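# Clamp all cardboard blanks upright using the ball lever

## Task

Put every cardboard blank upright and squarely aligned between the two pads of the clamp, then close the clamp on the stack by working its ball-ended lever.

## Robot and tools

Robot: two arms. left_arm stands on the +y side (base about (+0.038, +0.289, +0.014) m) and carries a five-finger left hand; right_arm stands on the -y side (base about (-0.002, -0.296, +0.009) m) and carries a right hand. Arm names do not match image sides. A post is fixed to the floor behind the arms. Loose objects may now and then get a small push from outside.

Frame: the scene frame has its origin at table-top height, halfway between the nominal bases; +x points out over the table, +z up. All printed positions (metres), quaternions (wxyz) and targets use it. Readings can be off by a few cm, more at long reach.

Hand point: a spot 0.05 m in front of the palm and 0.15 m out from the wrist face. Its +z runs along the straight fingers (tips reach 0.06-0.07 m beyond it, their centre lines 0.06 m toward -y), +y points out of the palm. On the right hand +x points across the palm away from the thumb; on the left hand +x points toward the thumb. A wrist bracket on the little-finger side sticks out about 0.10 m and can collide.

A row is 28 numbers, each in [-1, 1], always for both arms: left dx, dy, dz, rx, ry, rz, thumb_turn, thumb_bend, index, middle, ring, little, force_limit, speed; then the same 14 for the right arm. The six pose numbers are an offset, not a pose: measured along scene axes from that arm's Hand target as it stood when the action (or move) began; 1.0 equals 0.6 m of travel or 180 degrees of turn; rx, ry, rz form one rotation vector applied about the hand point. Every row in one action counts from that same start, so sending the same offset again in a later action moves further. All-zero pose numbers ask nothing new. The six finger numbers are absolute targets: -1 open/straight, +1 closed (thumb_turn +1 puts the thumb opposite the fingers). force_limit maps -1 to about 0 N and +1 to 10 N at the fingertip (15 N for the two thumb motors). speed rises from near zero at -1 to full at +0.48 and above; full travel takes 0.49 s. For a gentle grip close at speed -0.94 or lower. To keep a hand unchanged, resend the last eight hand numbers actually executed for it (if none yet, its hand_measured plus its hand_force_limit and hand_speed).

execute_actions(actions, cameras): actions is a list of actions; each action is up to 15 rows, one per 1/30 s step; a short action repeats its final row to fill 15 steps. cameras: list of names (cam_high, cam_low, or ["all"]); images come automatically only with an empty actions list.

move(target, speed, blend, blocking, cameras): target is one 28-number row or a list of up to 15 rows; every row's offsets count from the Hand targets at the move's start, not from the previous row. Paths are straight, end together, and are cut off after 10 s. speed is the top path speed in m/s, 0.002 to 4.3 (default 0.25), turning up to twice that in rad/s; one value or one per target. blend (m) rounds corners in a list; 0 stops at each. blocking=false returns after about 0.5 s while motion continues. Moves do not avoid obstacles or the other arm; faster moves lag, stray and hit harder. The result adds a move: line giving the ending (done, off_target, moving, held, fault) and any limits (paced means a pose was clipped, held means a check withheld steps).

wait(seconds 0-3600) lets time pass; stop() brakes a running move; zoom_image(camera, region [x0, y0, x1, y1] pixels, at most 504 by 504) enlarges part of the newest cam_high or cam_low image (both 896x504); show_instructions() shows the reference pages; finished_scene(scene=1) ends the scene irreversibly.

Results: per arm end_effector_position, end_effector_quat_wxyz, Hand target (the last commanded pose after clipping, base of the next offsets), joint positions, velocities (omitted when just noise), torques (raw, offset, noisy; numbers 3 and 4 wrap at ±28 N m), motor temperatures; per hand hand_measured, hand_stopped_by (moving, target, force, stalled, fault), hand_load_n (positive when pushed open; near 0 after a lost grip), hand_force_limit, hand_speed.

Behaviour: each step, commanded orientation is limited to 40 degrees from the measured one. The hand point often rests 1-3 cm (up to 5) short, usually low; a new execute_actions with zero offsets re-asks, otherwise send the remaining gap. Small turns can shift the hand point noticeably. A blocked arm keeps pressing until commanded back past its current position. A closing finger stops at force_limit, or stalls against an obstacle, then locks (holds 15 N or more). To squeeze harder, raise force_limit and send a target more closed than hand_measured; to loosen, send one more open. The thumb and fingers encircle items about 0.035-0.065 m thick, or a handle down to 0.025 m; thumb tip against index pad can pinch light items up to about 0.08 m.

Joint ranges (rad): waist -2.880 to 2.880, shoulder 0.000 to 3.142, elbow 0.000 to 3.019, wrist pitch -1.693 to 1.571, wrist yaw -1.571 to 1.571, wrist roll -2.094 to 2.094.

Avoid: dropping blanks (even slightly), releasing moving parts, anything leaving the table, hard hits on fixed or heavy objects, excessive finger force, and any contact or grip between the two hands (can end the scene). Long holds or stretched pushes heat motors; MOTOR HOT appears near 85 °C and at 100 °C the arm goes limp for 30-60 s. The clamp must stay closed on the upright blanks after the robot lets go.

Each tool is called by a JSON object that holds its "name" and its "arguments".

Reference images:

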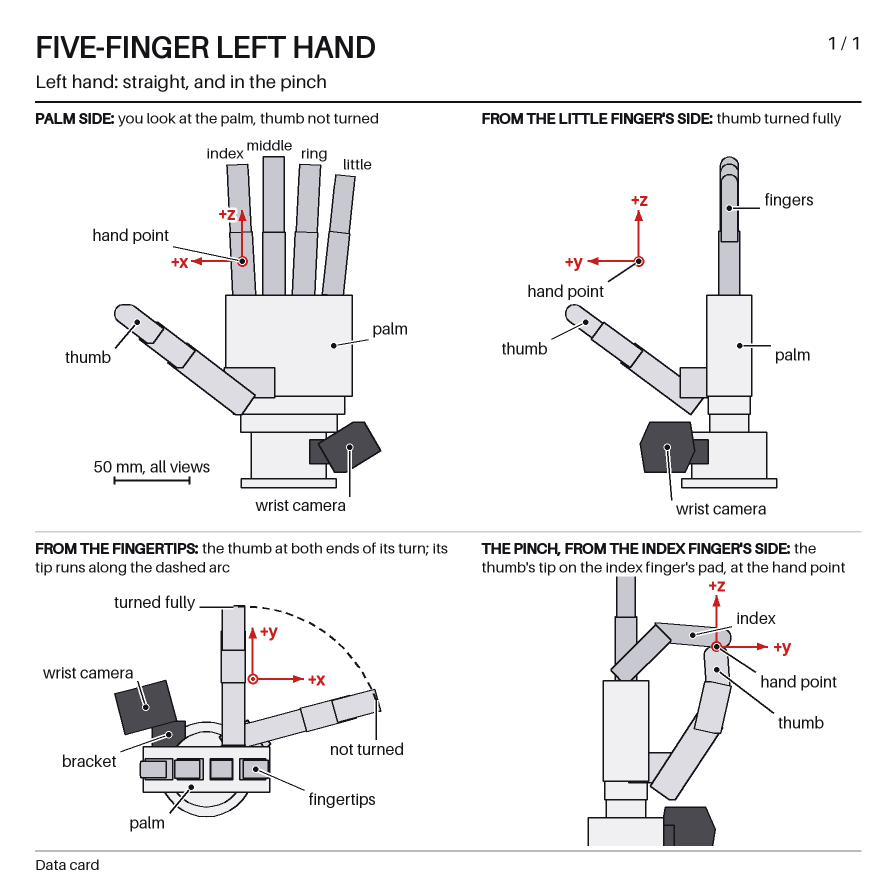

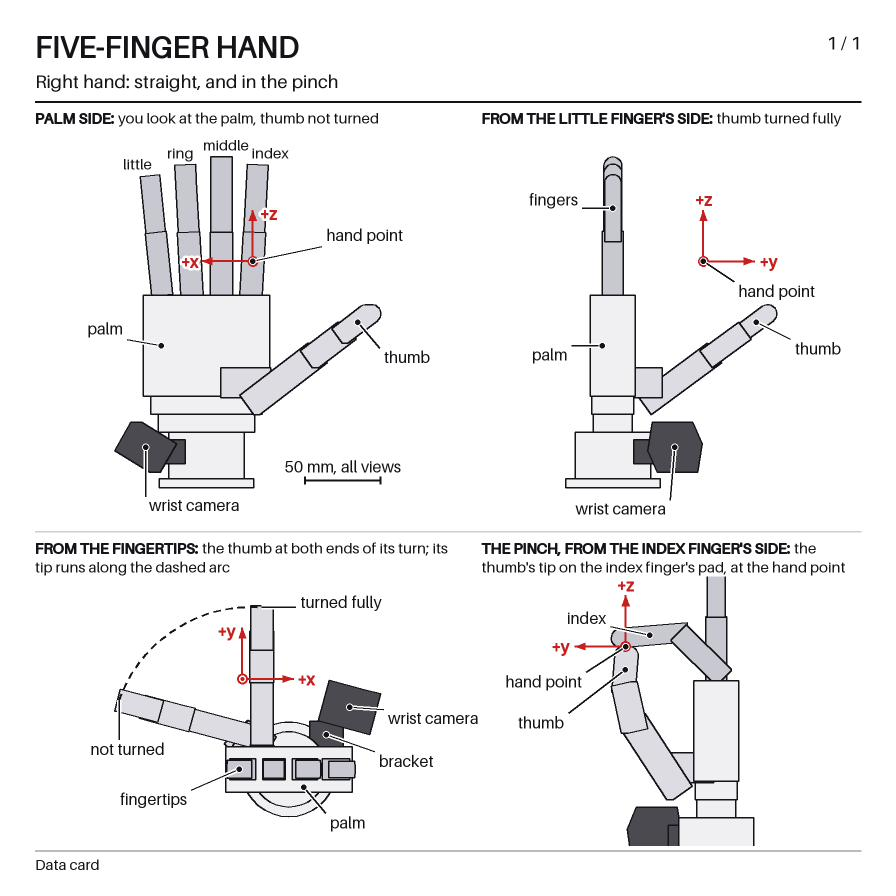

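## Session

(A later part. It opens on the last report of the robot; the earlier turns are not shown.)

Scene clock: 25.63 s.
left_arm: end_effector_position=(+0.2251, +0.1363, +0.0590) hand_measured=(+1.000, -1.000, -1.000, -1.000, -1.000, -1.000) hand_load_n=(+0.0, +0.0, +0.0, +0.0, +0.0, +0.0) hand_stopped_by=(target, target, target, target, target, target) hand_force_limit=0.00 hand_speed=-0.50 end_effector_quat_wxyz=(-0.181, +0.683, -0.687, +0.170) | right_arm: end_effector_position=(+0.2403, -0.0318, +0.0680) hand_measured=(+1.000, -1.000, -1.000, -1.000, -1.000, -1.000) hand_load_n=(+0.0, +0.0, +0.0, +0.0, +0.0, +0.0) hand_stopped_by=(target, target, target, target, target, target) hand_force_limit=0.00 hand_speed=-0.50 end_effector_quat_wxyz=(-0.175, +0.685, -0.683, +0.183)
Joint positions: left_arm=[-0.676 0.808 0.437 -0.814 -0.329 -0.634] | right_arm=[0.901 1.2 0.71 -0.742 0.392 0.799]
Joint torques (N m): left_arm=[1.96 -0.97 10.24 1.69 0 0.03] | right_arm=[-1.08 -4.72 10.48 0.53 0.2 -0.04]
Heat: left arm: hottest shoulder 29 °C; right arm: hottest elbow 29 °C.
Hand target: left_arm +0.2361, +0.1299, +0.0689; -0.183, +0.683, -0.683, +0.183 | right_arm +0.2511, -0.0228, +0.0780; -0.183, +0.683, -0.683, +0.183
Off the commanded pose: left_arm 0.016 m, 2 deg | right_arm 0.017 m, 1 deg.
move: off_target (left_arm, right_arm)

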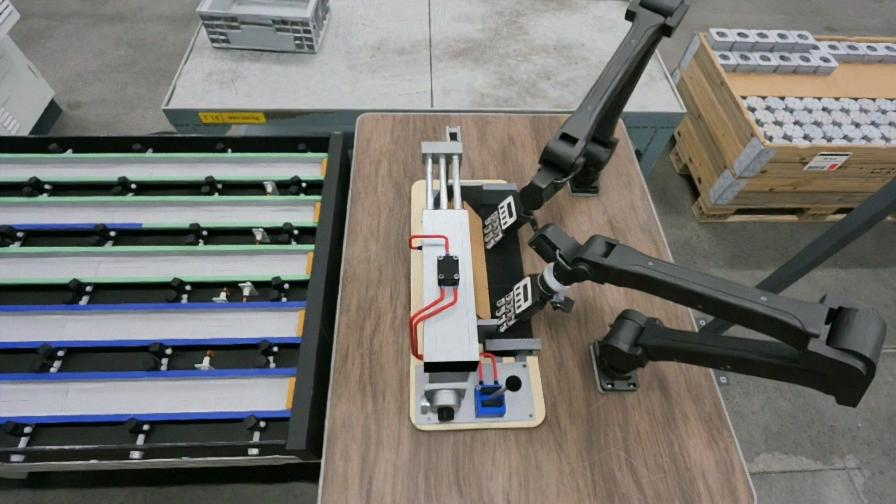

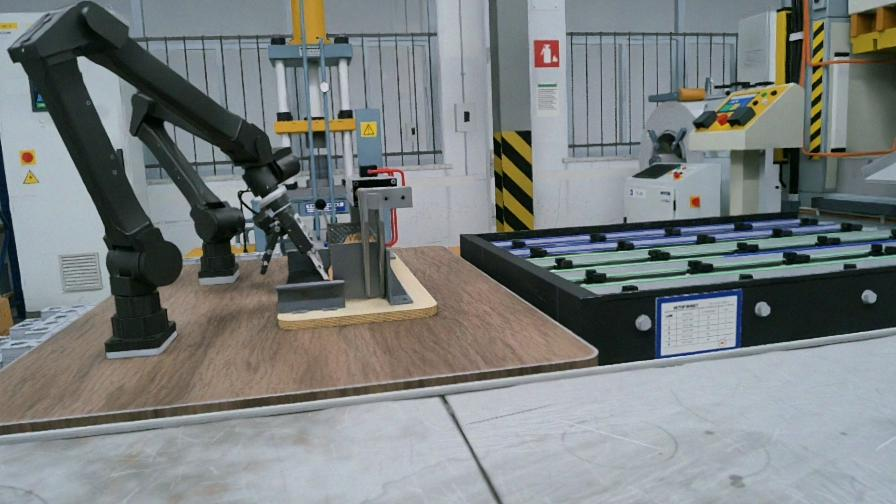

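{"name": "move", "arguments": {"target": [[-0.042,0,0,0,0,0,1,-1,-1,-1,-1,-1,0,-0.5,0,0,0,0,0,0,1,-1,-1,-1,-1,-1,0,-0.5],[-0.042,-0.045,0.01,0,0,0,1,-1,-1,-1,-1,-1,0,-0.5,0,0,0,0,0,0,1,-1,-1,-1,-1,-1,0,-0.5],[0.0,-0.045,0.01,0,0,0,1,-1,-1,-1,-1,-1,0,-0.5,0,0,0,0,0,0,1,-1,-1,-1,-1,-1,0,-0.5]], "speed": 0.08, "cameras": ["all"]}}

{"name": "zoom_image", "arguments": {"camera": "cam_high", "region": [450, 170, 570, 350]}}

{"name": "zoom_image", "arguments": {"camera": "cam_low", "region": [280, 210, 420, 320]}}

Scene clock: 28.67 s.
left_arm: end_effector_position=(+0.2066, +0.1201, +0.0572) hand_measured=(+1.000, -1.000, -1.000, -0.998, -1.000, -1.000) hand_load_n=(+0.0, +0.0, +0.0, -12.0, +0.0, -0.5) hand_stopped_by=(target, target, target, target, target, target) hand_force_limit=0.00 hand_speed=-0.50 end_effector_quat_wxyz=(-0.175, +0.675, -0.701, +0.151) | right_arm: end_effector_position=(+0.2403, -0.0318, +0.0680) hand_measured=(+1.000, -1.000, -1.000, -1.000, -1.000, -1.000) hand_load_n=(+0.0, +0.0, +0.0, +0.0, +0.0, +0.0) hand_stopped_by=(target, target, target, target, target, target) hand_force_limit=0.00 hand_speed=-0.50 end_effector_quat_wxyz=(-0.175, +0.685, -0.683, +0.183)
Joint positions: left_arm=[-0.787 0.852 0.462 -0.867 -0.351 -0.722] | right_arm=[0.901 1.2 0.71 -0.742 0.392 0.799]
Joint torques (N m): left_arm=[3.43 -0.03 11.95 2.86 -0.75 -0.07] | right_arm=[-1.08 -4.72 10.5 0.54 0.2 -0.02]
Heat: left arm: hottest elbow 30 °C; right arm: hottest elbow 30 °C.
Hand target: left_arm +0.2361, +0.1029, +0.0750; -0.183, +0.683, -0.683, +0.183 | right_arm +0.2511, -0.0228, +0.0780; -0.183, +0.683, -0.683, +0.183
Off the commanded pose: left_arm 0.038 m, 4 deg | right_arm 0.017 m, 1 deg.
move: off_target (left_arm)

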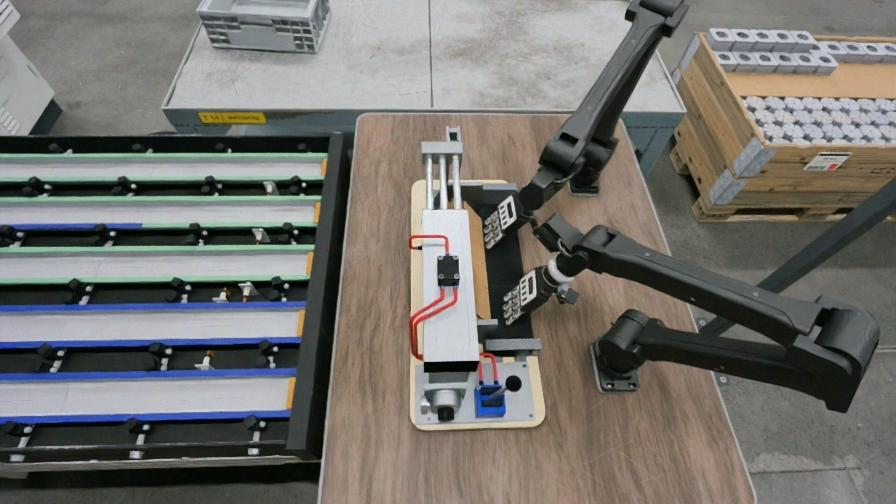

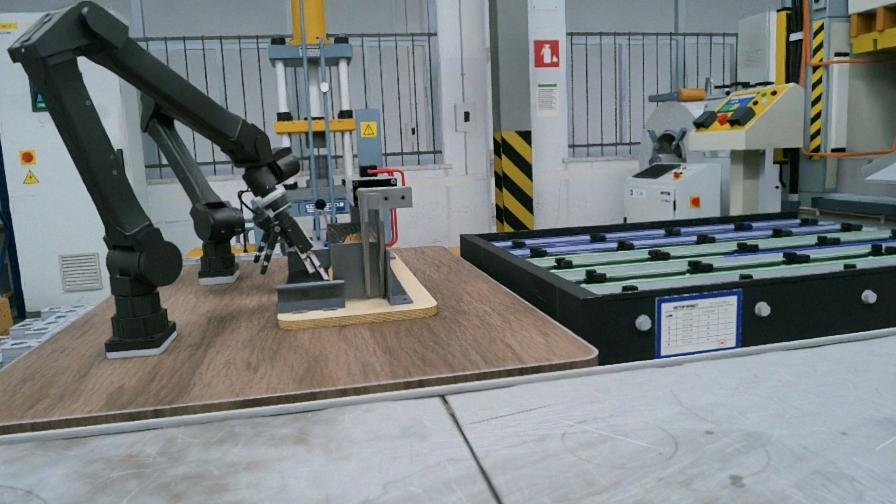

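Scaled by 2.800 from the camera's image (finer frame: 1280x720).

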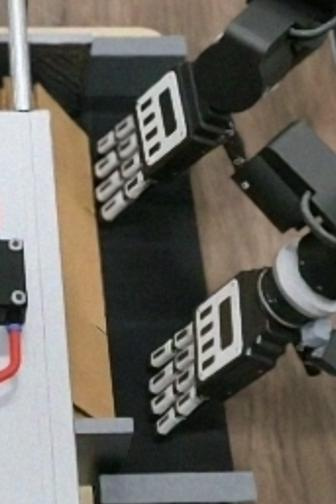

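Scaled by 3.600 from the camera's image (finer frame: 1280x720).

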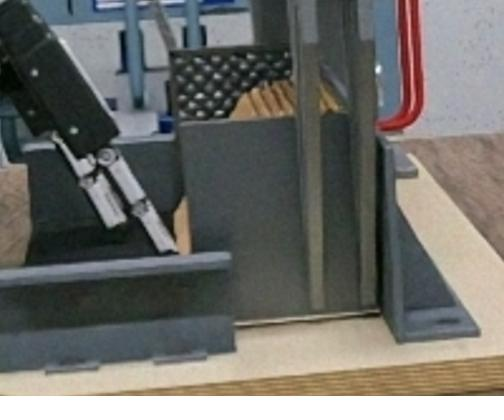

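{"name": "move", "arguments": {"target": [[-0.04,0,0.05,0,0,0,1,-1,-1,-1,-1,-1,0,-0.5,0,0,0,0,0,0,1,-1,-1,-1,-1,-1,0,-0.5]], "speed": 0.1}}

Scene clock: 29.90 s.
left_arm: end_effector_position=(+0.2020, +0.1184, +0.0813) hand_measured=(+1.000, -1.000, -1.000, -1.000, -1.000, -1.000) hand_load_n=(+0.0, -0.5, +0.0, -0.5, +0.0, +0.0) hand_stopped_by=(target, target, target, target, target, target) hand_force_limit=0.00 hand_speed=-0.50 end_effector_quat_wxyz=(-0.184, +0.683, -0.689, +0.159) | right_arm: end_effector_position=(+0.2403, -0.0318, +0.0680) hand_measured=(+1.000, -1.000, -1.000, -1.000, -1.000, -1.000) hand_load_n=(+0.0, +0.0, +0.0, +0.0, +0.0, +0.0) hand_stopped_by=(target, target, target, target, target, target) hand_force_limit=0.00 hand_speed=-0.50 end_effector_quat_wxyz=(-0.175, +0.685, -0.683, +0.183)
Joint positions: left_arm=[-0.832 0.796 0.502 -0.966 -0.388 -0.79] | right_arm=[0.901 1.2 0.71 -0.742 0.392 0.799]
Joint velocities: left_arm=[-0.005 -0.015 -0.017 -0.012 -0.066 -0.154] | right_arm=[within noise]
Joint torques (N m): left_arm=[0.5 -1.85 12.49 0.61 -0.4 -0.18] | right_arm=[-1.03 -4.66 10.48 0.55 0.2 -0.02]
Heat: left arm: hottest elbow 30 °C; right arm: hottest elbow 30 °C.
Hand target: left_arm +0.2121, +0.1029, +0.1050; -0.183, +0.683, -0.683, +0.183 | right_arm +0.2511, -0.0228, +0.0780; -0.183, +0.683, -0.683, +0.183
Off the commanded pose: left_arm 0.030 m, 3 deg | right_arm 0.017 m, 1 deg.
move: off_target (left_arm)

{"name": "execute_actions", "arguments": {"actions": [[[0.0,-0.025,0,0,0,0,1,-1,-1,-1,-1,-1,0,-0.5,0,0,0,0,0,0,1,-1,-1,-1,-1,-1,0,-0.5]]]}}

Scene clock: 30.80 s.
left_arm: end_effector_position=(+0.2009, +0.1050, +0.0832) hand_measured=(+1.000, -1.000, -1.000, -1.000, -1.000, -1.000) hand_load_n=(+0.0, +0.0, +0.0, +0.0, +0.0, +0.0) hand_stopped_by=(target, target, target, target, target, target) hand_force_limit=0.00 hand_speed=-0.50 end_effector_quat_wxyz=(-0.185, +0.681, -0.690, +0.161) | right_arm: end_effector_position=(+0.2403, -0.0318, +0.0680) hand_measured=(+1.000, -1.000, -1.000, -1.000, -1.000, -1.000) hand_load_n=(+0.0, +0.0, +0.0, +0.0, +0.0, +0.0) hand_stopped_by=(target, target, target, target, target, target) hand_force_limit=0.00 hand_speed=-0.50 end_effector_quat_wxyz=(-0.175, +0.685, -0.683, +0.183)
Joint positions: left_arm=[-0.88 0.835 0.524 -0.966 -0.403 -0.836] | right_arm=[0.901 1.2 0.71 -0.742 0.392 0.799]
Joint torques (N m): left_arm=[0.62 -1.44 12.37 0.81 -0.4 -0.15] | right_arm=[-1.08 -4.66 10.48 0.54 0.21 -0.02]
Heat: left arm: hottest elbow 30 °C; right arm: hottest elbow 30 °C.
Hand target: left_arm +0.2121, +0.0880, +0.1048; -0.183, +0.683, -0.683, +0.183 | right_arm +0.2511, -0.0228, +0.0780; -0.183, +0.683, -0.683, +0.183
Off the commanded pose: left_arm 0.030 m, 3 deg | right_arm 0.017 m, 1 deg.

{"name": "move", "arguments": {"target": [[0.067,0,-0.005,0,0,0,1,-1,-1,-1,-1,-1,0,-0.5,0.01,0,0.0,0,0,0,1,-1,-1,-1,-1,-1,0,-0.5]], "speed": 0.06, "cameras": ["all"]}}

{"name": "zoom_image", "arguments": {"camera": "cam_high", "region": [450, 170, 570, 350]}}

{"name": "zoom_image", "arguments": {"camera": "cam_low", "region": [280, 210, 420, 320]}}

Scene clock: 31.43 s.
left_arm: end_effector_position=(+0.2009, +0.1049, +0.0832) hand_measured=(+1.000, -1.000, -1.000, -1.000, -1.000, -1.000) hand_load_n=(+0.0, +0.0, +0.0, +0.0, -0.5, +0.0) hand_stopped_by=(target, target, target, target, target, target) hand_force_limit=0.00 hand_speed=-0.50 end_effector_quat_wxyz=(-0.185, +0.681, -0.690, +0.161) | right_arm: end_effector_position=(+0.2403, -0.0320, +0.0678) hand_measured=(+1.000, -1.000, -1.000, -1.000, -1.000, -1.000) hand_load_n=(+0.0, +0.0, +0.0, +0.0, +0.0, +0.0) hand_stopped_by=(target, target, target, target, target, target) hand_force_limit=0.00 hand_speed=-0.50 end_effector_quat_wxyz=(-0.174, +0.685, -0.683, +0.183)
Joint positions: left_arm=[-0.88 0.835 0.524 -0.966 -0.403 -0.837] | right_arm=[0.9 1.201 0.71 -0.742 0.391 0.797]
Joint torques (N m): left_arm=[1.26 -2.08 8.47 0.96 -0.24 -0.07] | right_arm=[-1.14 -4.72 10.54 0.57 0.21 -0.02]
Heat: left arm: hottest elbow 30 °C; right arm: hottest elbow 30 °C.
Hand target: left_arm +0.2009, +0.1049, +0.0832; -0.185, +0.681, -0.690, +0.161 (not the last commanded pose) | right_arm +0.2517, -0.0228, +0.0780; -0.183, +0.683, -0.683, +0.183 (not the last commanded pose)
Off the commanded pose: left_arm 0.057 m, 3 deg | right_arm 0.022 m, 1 deg.
move: held (left_arm; a check stopped the path), off_target (right_arm; braked when a check withheld steps of left_arm); limits=held
pose unreachable (left arm): on one or more control steps of this call, first in action 0 (counted from 0), this arm could not follow its commanded pose, so it was not sent that pose on those steps. It may still have moved: this result reports where it is.
cause: moving toward the commanded pose would bring a part of the arm too close to another arm (a part of this arm just beyond joint 4 (wrist pitch) and a part of the right arm just beyond its joint 4 (wrist pitch), along the way the arms are being sent, or toward where that arm still pushes).

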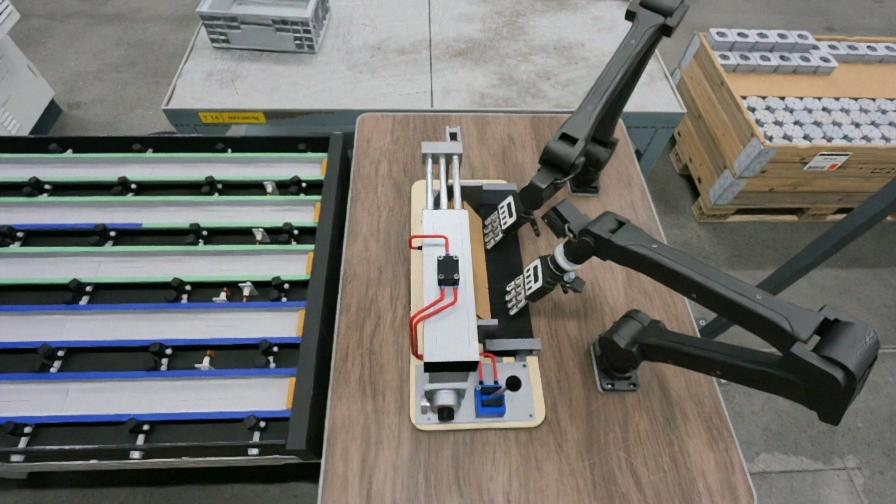

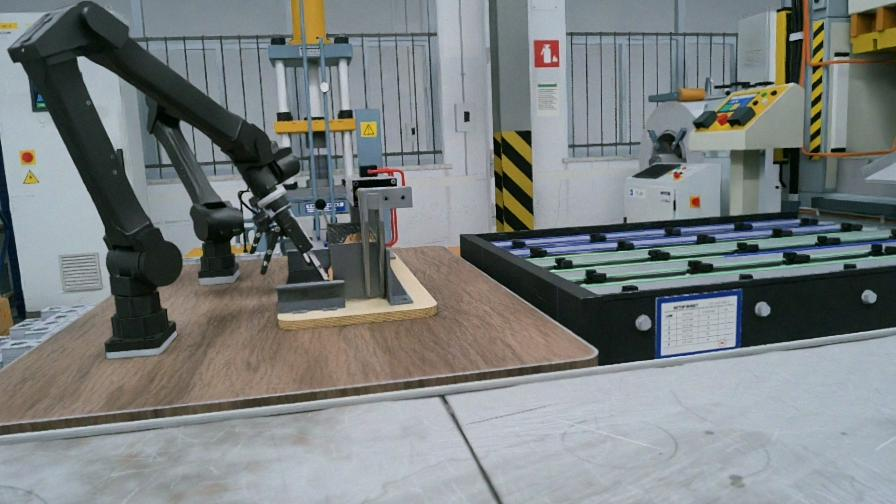

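Scaled by 2.800 from the camera's image (finer frame: 1280x720).

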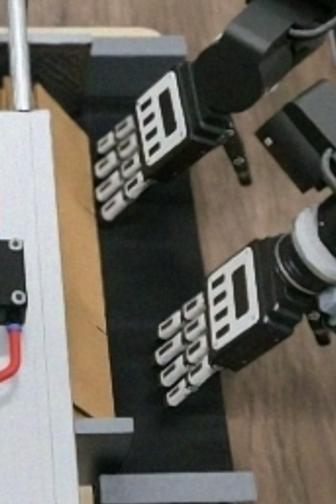

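Scaled by 3.600 from the camera's image (finer frame: 1280x720).

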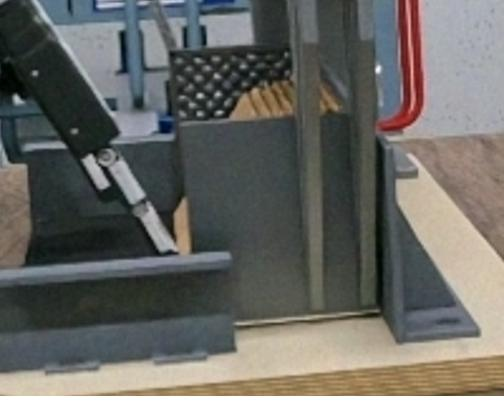

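{"name": "move", "arguments": {"target": [[0,0,0.01,0,0,0,1,-1,-1,-1,-1,-1,0,-0.5,-0.042,-0.01,0.015,0,0,0,1,-1,-1,-1,-1,-1,0,-0.5],[0.0,0.0,0.02,0,0,0,1,-1,-1,-1,-1,-1,0,-0.5,-0.042,-0.06,0.015,0,0,0,1,-1,-1,-1,-1,-1,0,-0.5],[0.055,0.0,0.02,0,0,0,1,-1,-1,-1,-1,-1,0,-0.5,-0.015,-0.06,0.015,0,0,0,1,-1,-1,-1,-1,-1,0,-0.5]], "speed": 0.1, "cameras": ["all"]}}

{"name": "zoom_image", "arguments": {"camera": "cam_high", "region": [450, 170, 570, 350]}}

Scene clock: 34.23 s.
left_arm: end_effector_position=(+0.2151, +0.1217, +0.0730) hand_measured=(+1.000, -1.000, -1.000, -1.000, -1.000, -1.000) hand_load_n=(+0.0, +0.0, +0.0, +0.0, +0.0, +0.0) hand_stopped_by=(target, target, target, target, target, target) hand_force_limit=0.00 hand_speed=-0.50 end_effector_quat_wxyz=(-0.186, +0.681, -0.696, +0.132) | right_arm: end_effector_position=(+0.2343, -0.0650, +0.0816) hand_measured=(+1.000, -1.000, -1.000, -1.000, -1.000, -1.000) hand_load_n=(+0.5, +0.0, +0.0, +0.0, +0.0, +0.0) hand_stopped_by=(target, target, target, target, target, target) hand_force_limit=0.00 hand_speed=-0.50 end_effector_quat_wxyz=(-0.173, +0.685, -0.684, +0.183)
Joint positions: left_arm=[-0.774 0.881 0.524 -0.937 -0.372 -0.729] | right_arm=[0.84 1.089 0.668 -0.791 0.37 0.739]
Joint torques (N m): left_arm=[1.73 -2.02 12.4 1.47 -0.08 0.02] | right_arm=[-0.97 -3.78 9.43 1.16 0.19 0.01]
Heat: left arm: hottest elbow 30 °C; right arm: hottest elbow 30 °C.
Hand target: left_arm +0.2339, +0.1049, +0.0952; -0.185, +0.681, -0.690, +0.161 | right_arm +0.2427, -0.0589, +0.0870; -0.183, +0.683, -0.683, +0.183
Off the commanded pose: left_arm 0.034 m, 3 deg | right_arm 0.012 m, 1 deg.
move: off_target (left_arm, right_arm)

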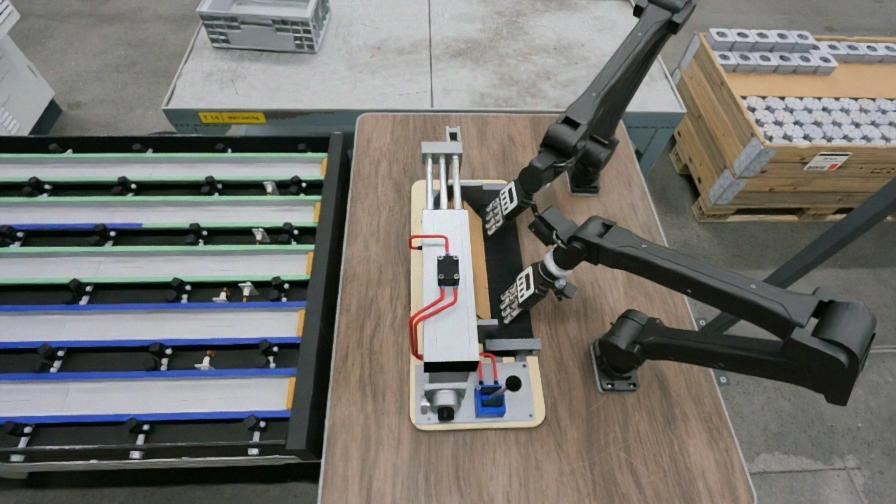

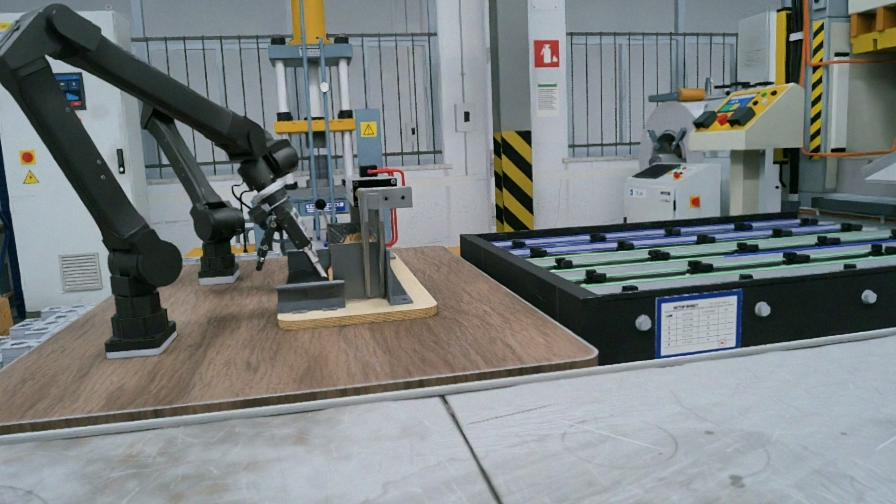

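Scaled by 2.800 from the camera's image (finer frame: 1280x720).

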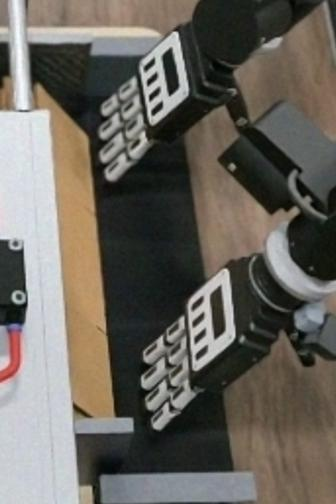

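{"name": "move", "arguments": {"target": [[0.05,-0.02,-0.005,-0.03,-0.026,0,1,-1,-1,-1,-1,-1,0,-0.5,0.02,-0.005,-0.023,0,0,0,1,-1,-1,-1,-1,-1,0,-0.5]], "speed": 0.06, "cameras": ["all"]}}

{"name": "zoom_image", "arguments": {"camera": "cam_high", "region": [450, 170, 570, 350]}}

{"name": "zoom_image", "arguments": {"camera": "cam_low", "region": [280, 210, 420, 320]}}

Scene clock: 36.03 s.
left_arm: end_effector_position=(+0.2546, +0.0976, +0.0853) hand_measured=(+1.000, -1.000, -1.000, -1.000, -1.000, -1.000) hand_load_n=(+0.0, +0.0, +0.0, +0.0, +0.0, +0.0) hand_stopped_by=(target, target, target, target, target, target) hand_force_limit=0.00 hand_speed=-0.50 end_effector_quat_wxyz=(-0.180, +0.683, -0.676, +0.211) | right_arm: end_effector_position=(+0.2501, -0.0628, +0.0744) hand_measured=(+1.000, -1.000, -1.000, -1.000, -1.000, -1.000) hand_load_n=(+0.0, +0.0, +0.0, +0.0, +0.0, +0.0) hand_stopped_by=(target, target, target, target, target, target) hand_force_limit=0.00 hand_speed=-0.50 end_effector_quat_wxyz=(-0.181, +0.683, -0.683, +0.182)
Joint positions: left_arm=[-0.713 0.883 0.524 -0.754 -0.336 -0.672] | right_arm=[0.805 1.126 0.668 -0.725 0.356 0.703]
Joint torques (N m): left_arm=[2.14 -2.08 9.89 1.94 0.02 0.02] | right_arm=[-1.08 -4.01 8.27 1.2 0.18 -0.02]
Heat: left arm: hottest elbow 30 °C; right arm: hottest elbow 30 °C.
Hand target: left_arm +0.2639, +0.0929, +0.0922; -0.180, +0.682, -0.673, +0.220 | right_arm +0.2546, -0.0618, +0.0732; -0.183, +0.683, -0.683, +0.183
Off the commanded pose: left_arm 0.013 m, 1 deg | right_arm 0.005 m, 0 deg.
move: off_target (left_arm)

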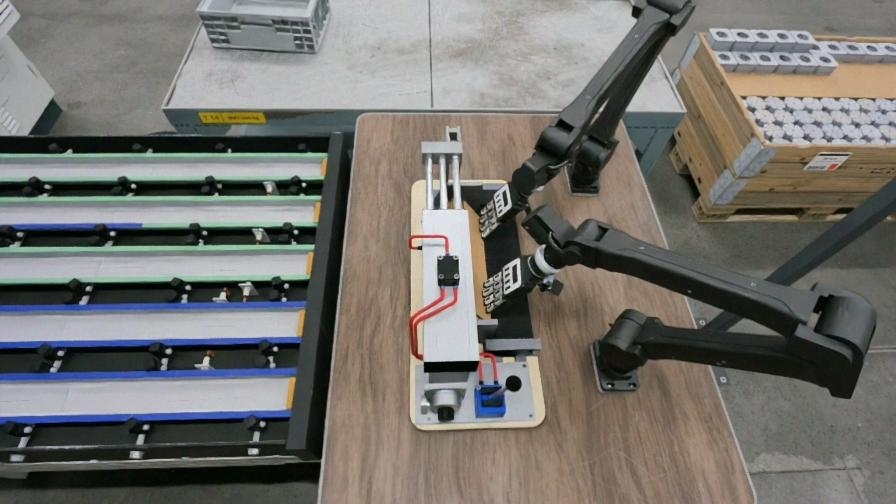

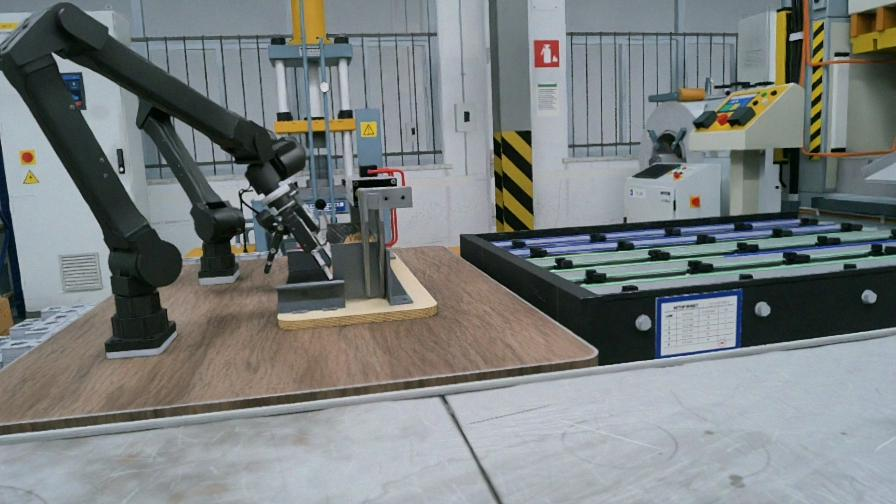

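Scaled by 2.800 from the camera's image (finer frame: 1280x720).

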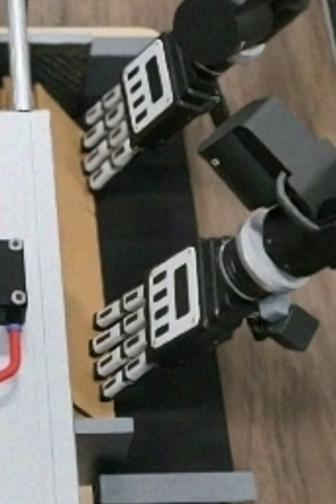

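Scaled by 3.600 from the camera's image (finer frame: 1280x720).

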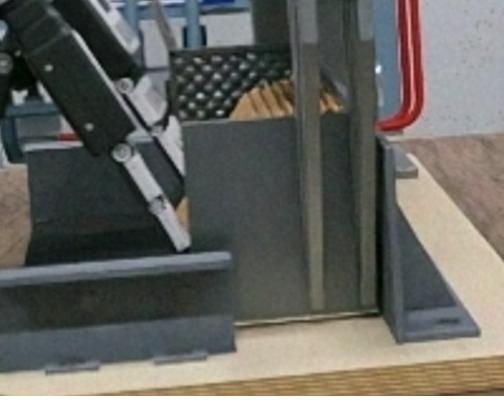

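{"name": "move", "arguments": {"target": [[0.025,0.0,-0.02,0,0,0,1,-1,-1,-1,-1,-1,0,-0.5,0.04,-0.005,-0.01,0,0,0,1,-1,-1,-1,-1,-1,0,-0.5]], "speed": 0.05, "cameras": ["all"]}}

{"name": "zoom_image", "arguments": {"camera": "cam_high", "region": [450, 170, 570, 350]}}

{"name": "zoom_image", "arguments": {"camera": "cam_low", "region": [280, 210, 420, 320]}}

Scene clock: 37.27 s.
left_arm: end_effector_position=(+0.2575, +0.0998, +0.0837) hand_measured=(+1.000, -1.000, -1.000, -1.000, -1.000, -1.000) hand_load_n=(+0.0, +0.0, +0.0, -8.0, +0.0, +0.0) hand_stopped_by=(target, target, target, target, target, target) hand_force_limit=0.00 hand_speed=-0.50 end_effector_quat_wxyz=(-0.176, +0.676, -0.684, +0.209) | right_arm: end_effector_position=(+0.2531, -0.0664, +0.0744) hand_measured=(+1.000, -1.000, -1.000, -1.000, -1.000, -1.000) hand_load_n=(+0.0, +0.0, +0.0, -6.0, +0.0, +0.0) hand_stopped_by=(target, target, target, target, target, target) hand_force_limit=0.00 hand_speed=-0.50 end_effector_quat_wxyz=(-0.179, +0.697, -0.672, +0.173)
Joint positions: left_arm=[-0.688 0.89 0.524 -0.74 -0.313 -0.63] | right_arm=[0.775 1.128 0.671 -0.716 0.319 0.642]
Joint torques (N m): left_arm=[3.19 1.55 9.39 4.15 -0.13 -0.01] | right_arm=[-3.55 -0.73 9.47 2.52 0.65 -0.02]
Heat: left arm: hottest elbow 30 °C; right arm: hottest elbow 30 °C.
Hand target: left_arm +0.2789, +0.0929, +0.0802; -0.180, +0.682, -0.673, +0.221 | right_arm +0.2787, -0.0648, +0.0672; -0.183, +0.683, -0.683, +0.183
Off the commanded pose: left_arm 0.023 m, 2 deg | right_arm 0.027 m, 2 deg.
move: off_target (left_arm, right_arm)

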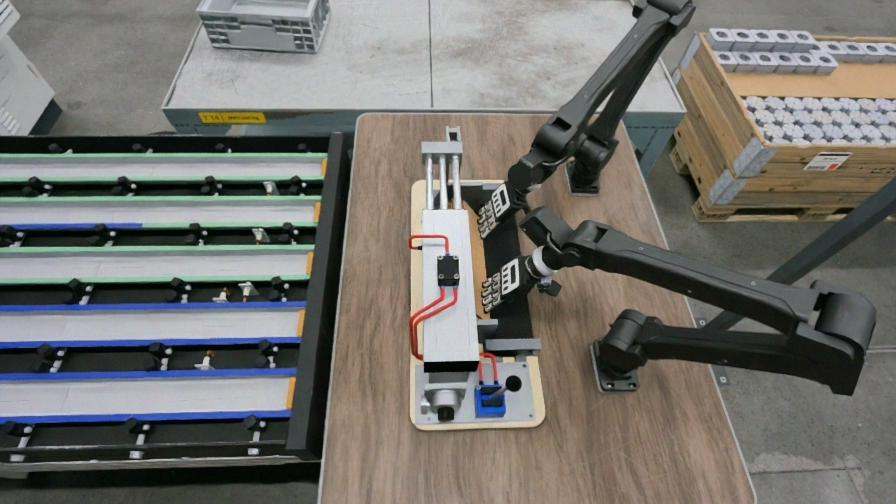

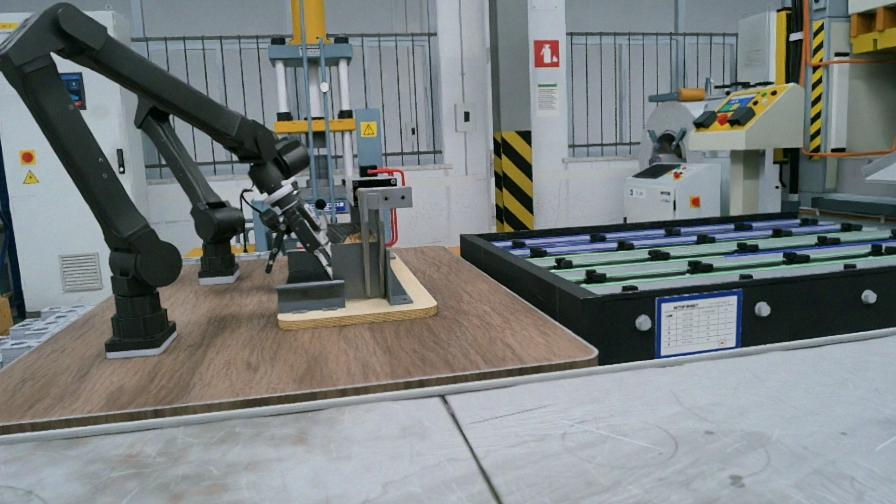

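Scaled by 2.800 from the camera's image (finer frame: 1280x720).

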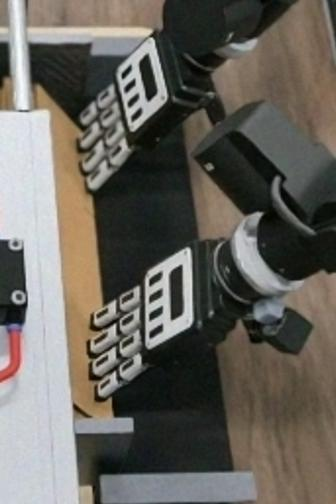

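Scaled by 3.600 from the camera's image (finer frame: 1280x720).

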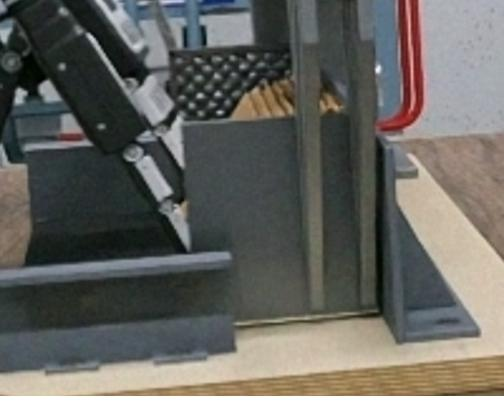

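{"name": "move", "arguments": {"target": [[-0.06,0.0,-0.01,0,0,0,1,-1,-1,-1,-1,-1,0,-0.5,-0.06,0,0.0,0,0,0,1,-1,-1,-1,-1,-1,0,-0.5],[-0.06,0.0,-0.025,0,0,0,1,-1,-1,-1,-1,-1,0,-0.5,-0.06,0,-0.01,0,0,0,1,-1,-1,-1,-1,-1,0,-0.5]], "speed": 0.06, "cameras": ["all"]}}

{"name": "zoom_image", "arguments": {"camera": "cam_high", "region": [450, 170, 570, 350]}}

{"name": "zoom_image", "arguments": {"camera": "cam_low", "region": [280, 210, 420, 320]}}

Scene clock: 39.47 s.
left_arm: end_effector_position=(+0.2455, +0.0939, +0.0713) hand_measured=(+1.000, -1.000, -1.000, -1.000, -1.000, -1.000) hand_load_n=(+0.0, +0.0, +0.0, +0.0, +0.0, +0.0) hand_stopped_by=(target, target, target, target, target, target) hand_force_limit=0.00 hand_speed=-0.50 end_effector_quat_wxyz=(-0.181, +0.682, -0.673, +0.222) | right_arm: end_effector_position=(+0.2422, -0.0683, +0.0627) hand_measured=(+1.000, -1.000, -1.000, -1.000, -1.000, -1.000) hand_load_n=(+0.0, +0.0, +0.0, +0.0, +0.0, +0.0) hand_stopped_by=(target, target, target, target, target, target) hand_force_limit=0.00 hand_speed=-0.50 end_effector_quat_wxyz=(-0.178, +0.685, -0.683, +0.183)
Joint positions: left_arm=[-0.755 0.872 0.475 -0.706 -0.357 -0.713] | right_arm=[0.812 1.12 0.631 -0.702 0.359 0.707]
Joint torques (N m): left_arm=[0.5 -1.79 7.6 1.88 -0.34 -0.15] | right_arm=[0.15 -4.31 7.66 1.2 0.37 0.14]
Heat: left arm: hottest elbow 30 °C; right arm: hottest elbow 30 °C.
Hand target: left_arm +0.2429, +0.0928, +0.0653; -0.180, +0.682, -0.673, +0.221 | right_arm +0.2427, -0.0648, +0.0612; -0.183, +0.683, -0.683, +0.183
Off the commanded pose: left_arm 0.007 m, 0 deg | right_arm 0.004 m, 1 deg.
move: done

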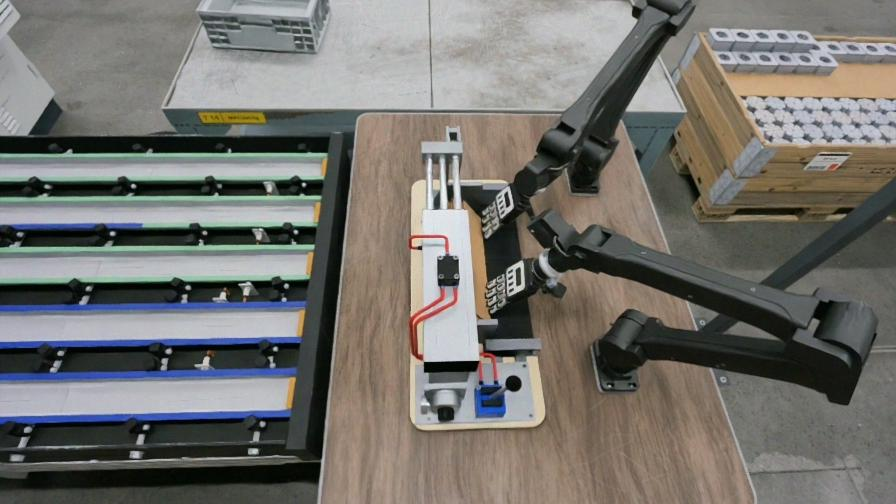

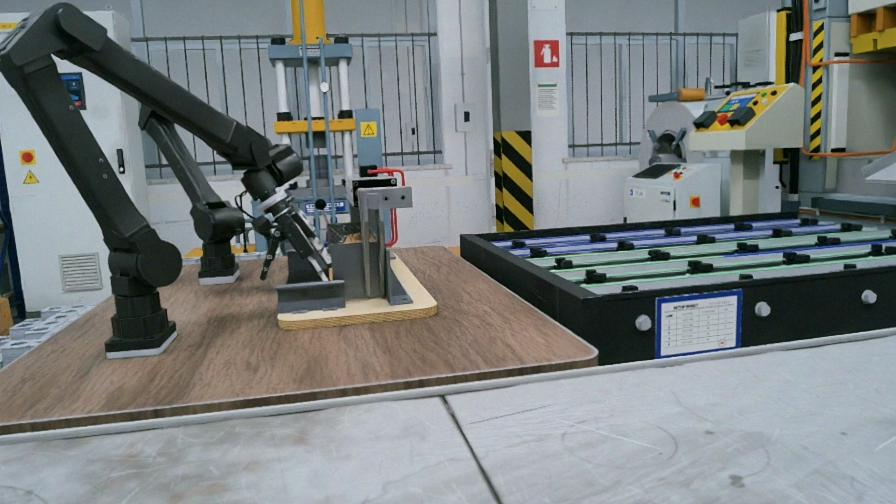

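Scaled by 2.800 from the camera's image (finer frame: 1280x720).

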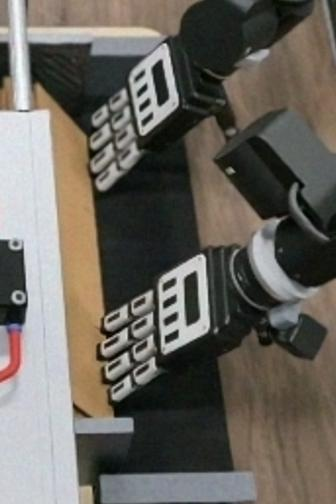

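Scaled by 3.600 from the camera's image (finer frame: 1280x720).

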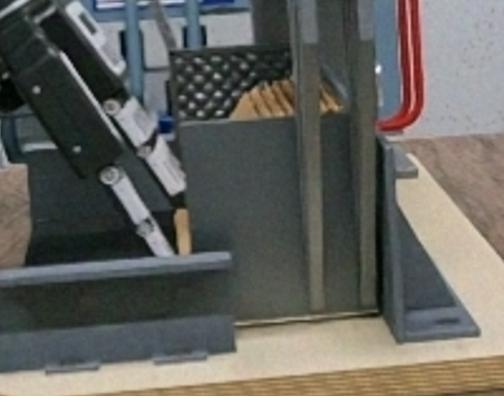

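{"name": "move", "arguments": {"target": [[0.065,0.0,0.004,0,0,0,1,-1,-1,-1,-1,-1,0,-0.5,0.065,0,0.006,0,0,0,1,-1,-1,-1,-1,-1,0,-0.5]], "speed": 0.05, "cameras": ["all"]}}

{"name": "zoom_image", "arguments": {"camera": "cam_high", "region": [450, 170, 570, 350]}}

{"name": "zoom_image", "arguments": {"camera": "cam_low", "region": [280, 210, 420, 320]}}

Scene clock: 41.03 s.
left_arm: end_effector_position=(+0.2638, +0.0953, +0.0709) hand_measured=(+1.000, -1.000, -1.000, -1.000, -1.000, -1.000) hand_load_n=(+0.0, +0.0, +0.0, -7.0, +0.0, +0.0) hand_stopped_by=(target, target, target, target, target, target) hand_force_limit=0.00 hand_speed=-0.50 end_effector_quat_wxyz=(-0.175, +0.675, -0.682, +0.220) | right_arm: end_effector_position=(+0.2630, -0.0700, +0.0625) hand_measured=(+1.000, -1.000, -1.000, -1.000, -1.000, -1.000) hand_load_n=(+0.0, +0.0, +0.0, -4.5, +0.0, +0.0) hand_stopped_by=(target, target, target, target, target, target) hand_force_limit=0.00 hand_speed=-0.50 end_effector_quat_wxyz=(-0.176, +0.691, -0.679, +0.178)
Joint positions: left_arm=[-0.682 0.921 0.497 -0.657 -0.306 -0.625] | right_arm=[0.75 1.165 0.663 -0.673 0.323 0.636]
Joint torques (N m): left_arm=[3.49 1.49 9.73 3.1 -0.24 -0.02] | right_arm=[-2.14 -2.67 10.06 1.58 0.4 -0.02]
Heat: left arm: hottest elbow 30 °C; right arm: hottest elbow 31 °C.
Hand target: left_arm +0.2819, +0.0928, +0.0677; -0.180, +0.682, -0.673, +0.221 | right_arm +0.2818, -0.0648, +0.0650; -0.183, +0.683, -0.683, +0.183
Off the commanded pose: left_arm 0.019 m, 1 deg | right_arm 0.020 m, 1 deg.
move: off_target (left_arm, right_arm)

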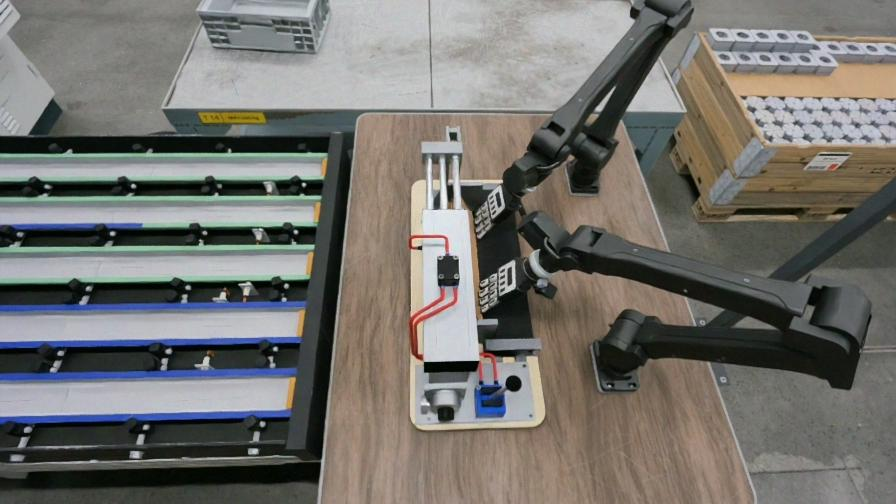

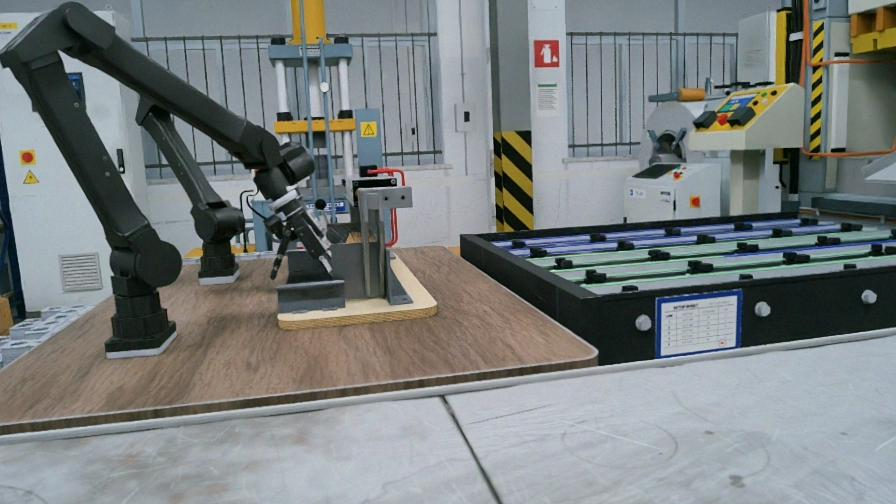

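Scaled by 2.800 from the camera's image (finer frame: 1280x720).

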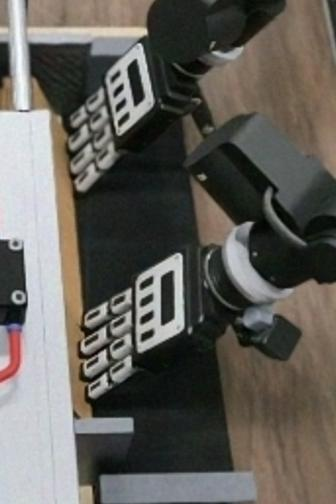

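Scaled by 3.600 from the camera's image (finer frame: 1280x720).

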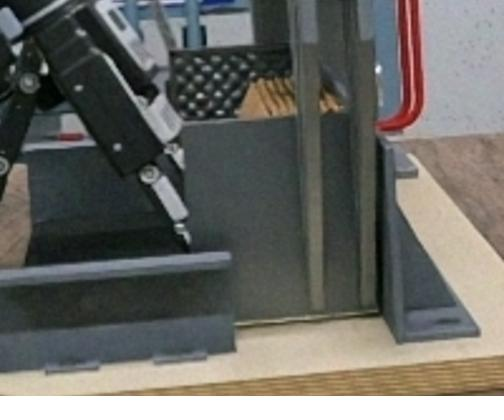

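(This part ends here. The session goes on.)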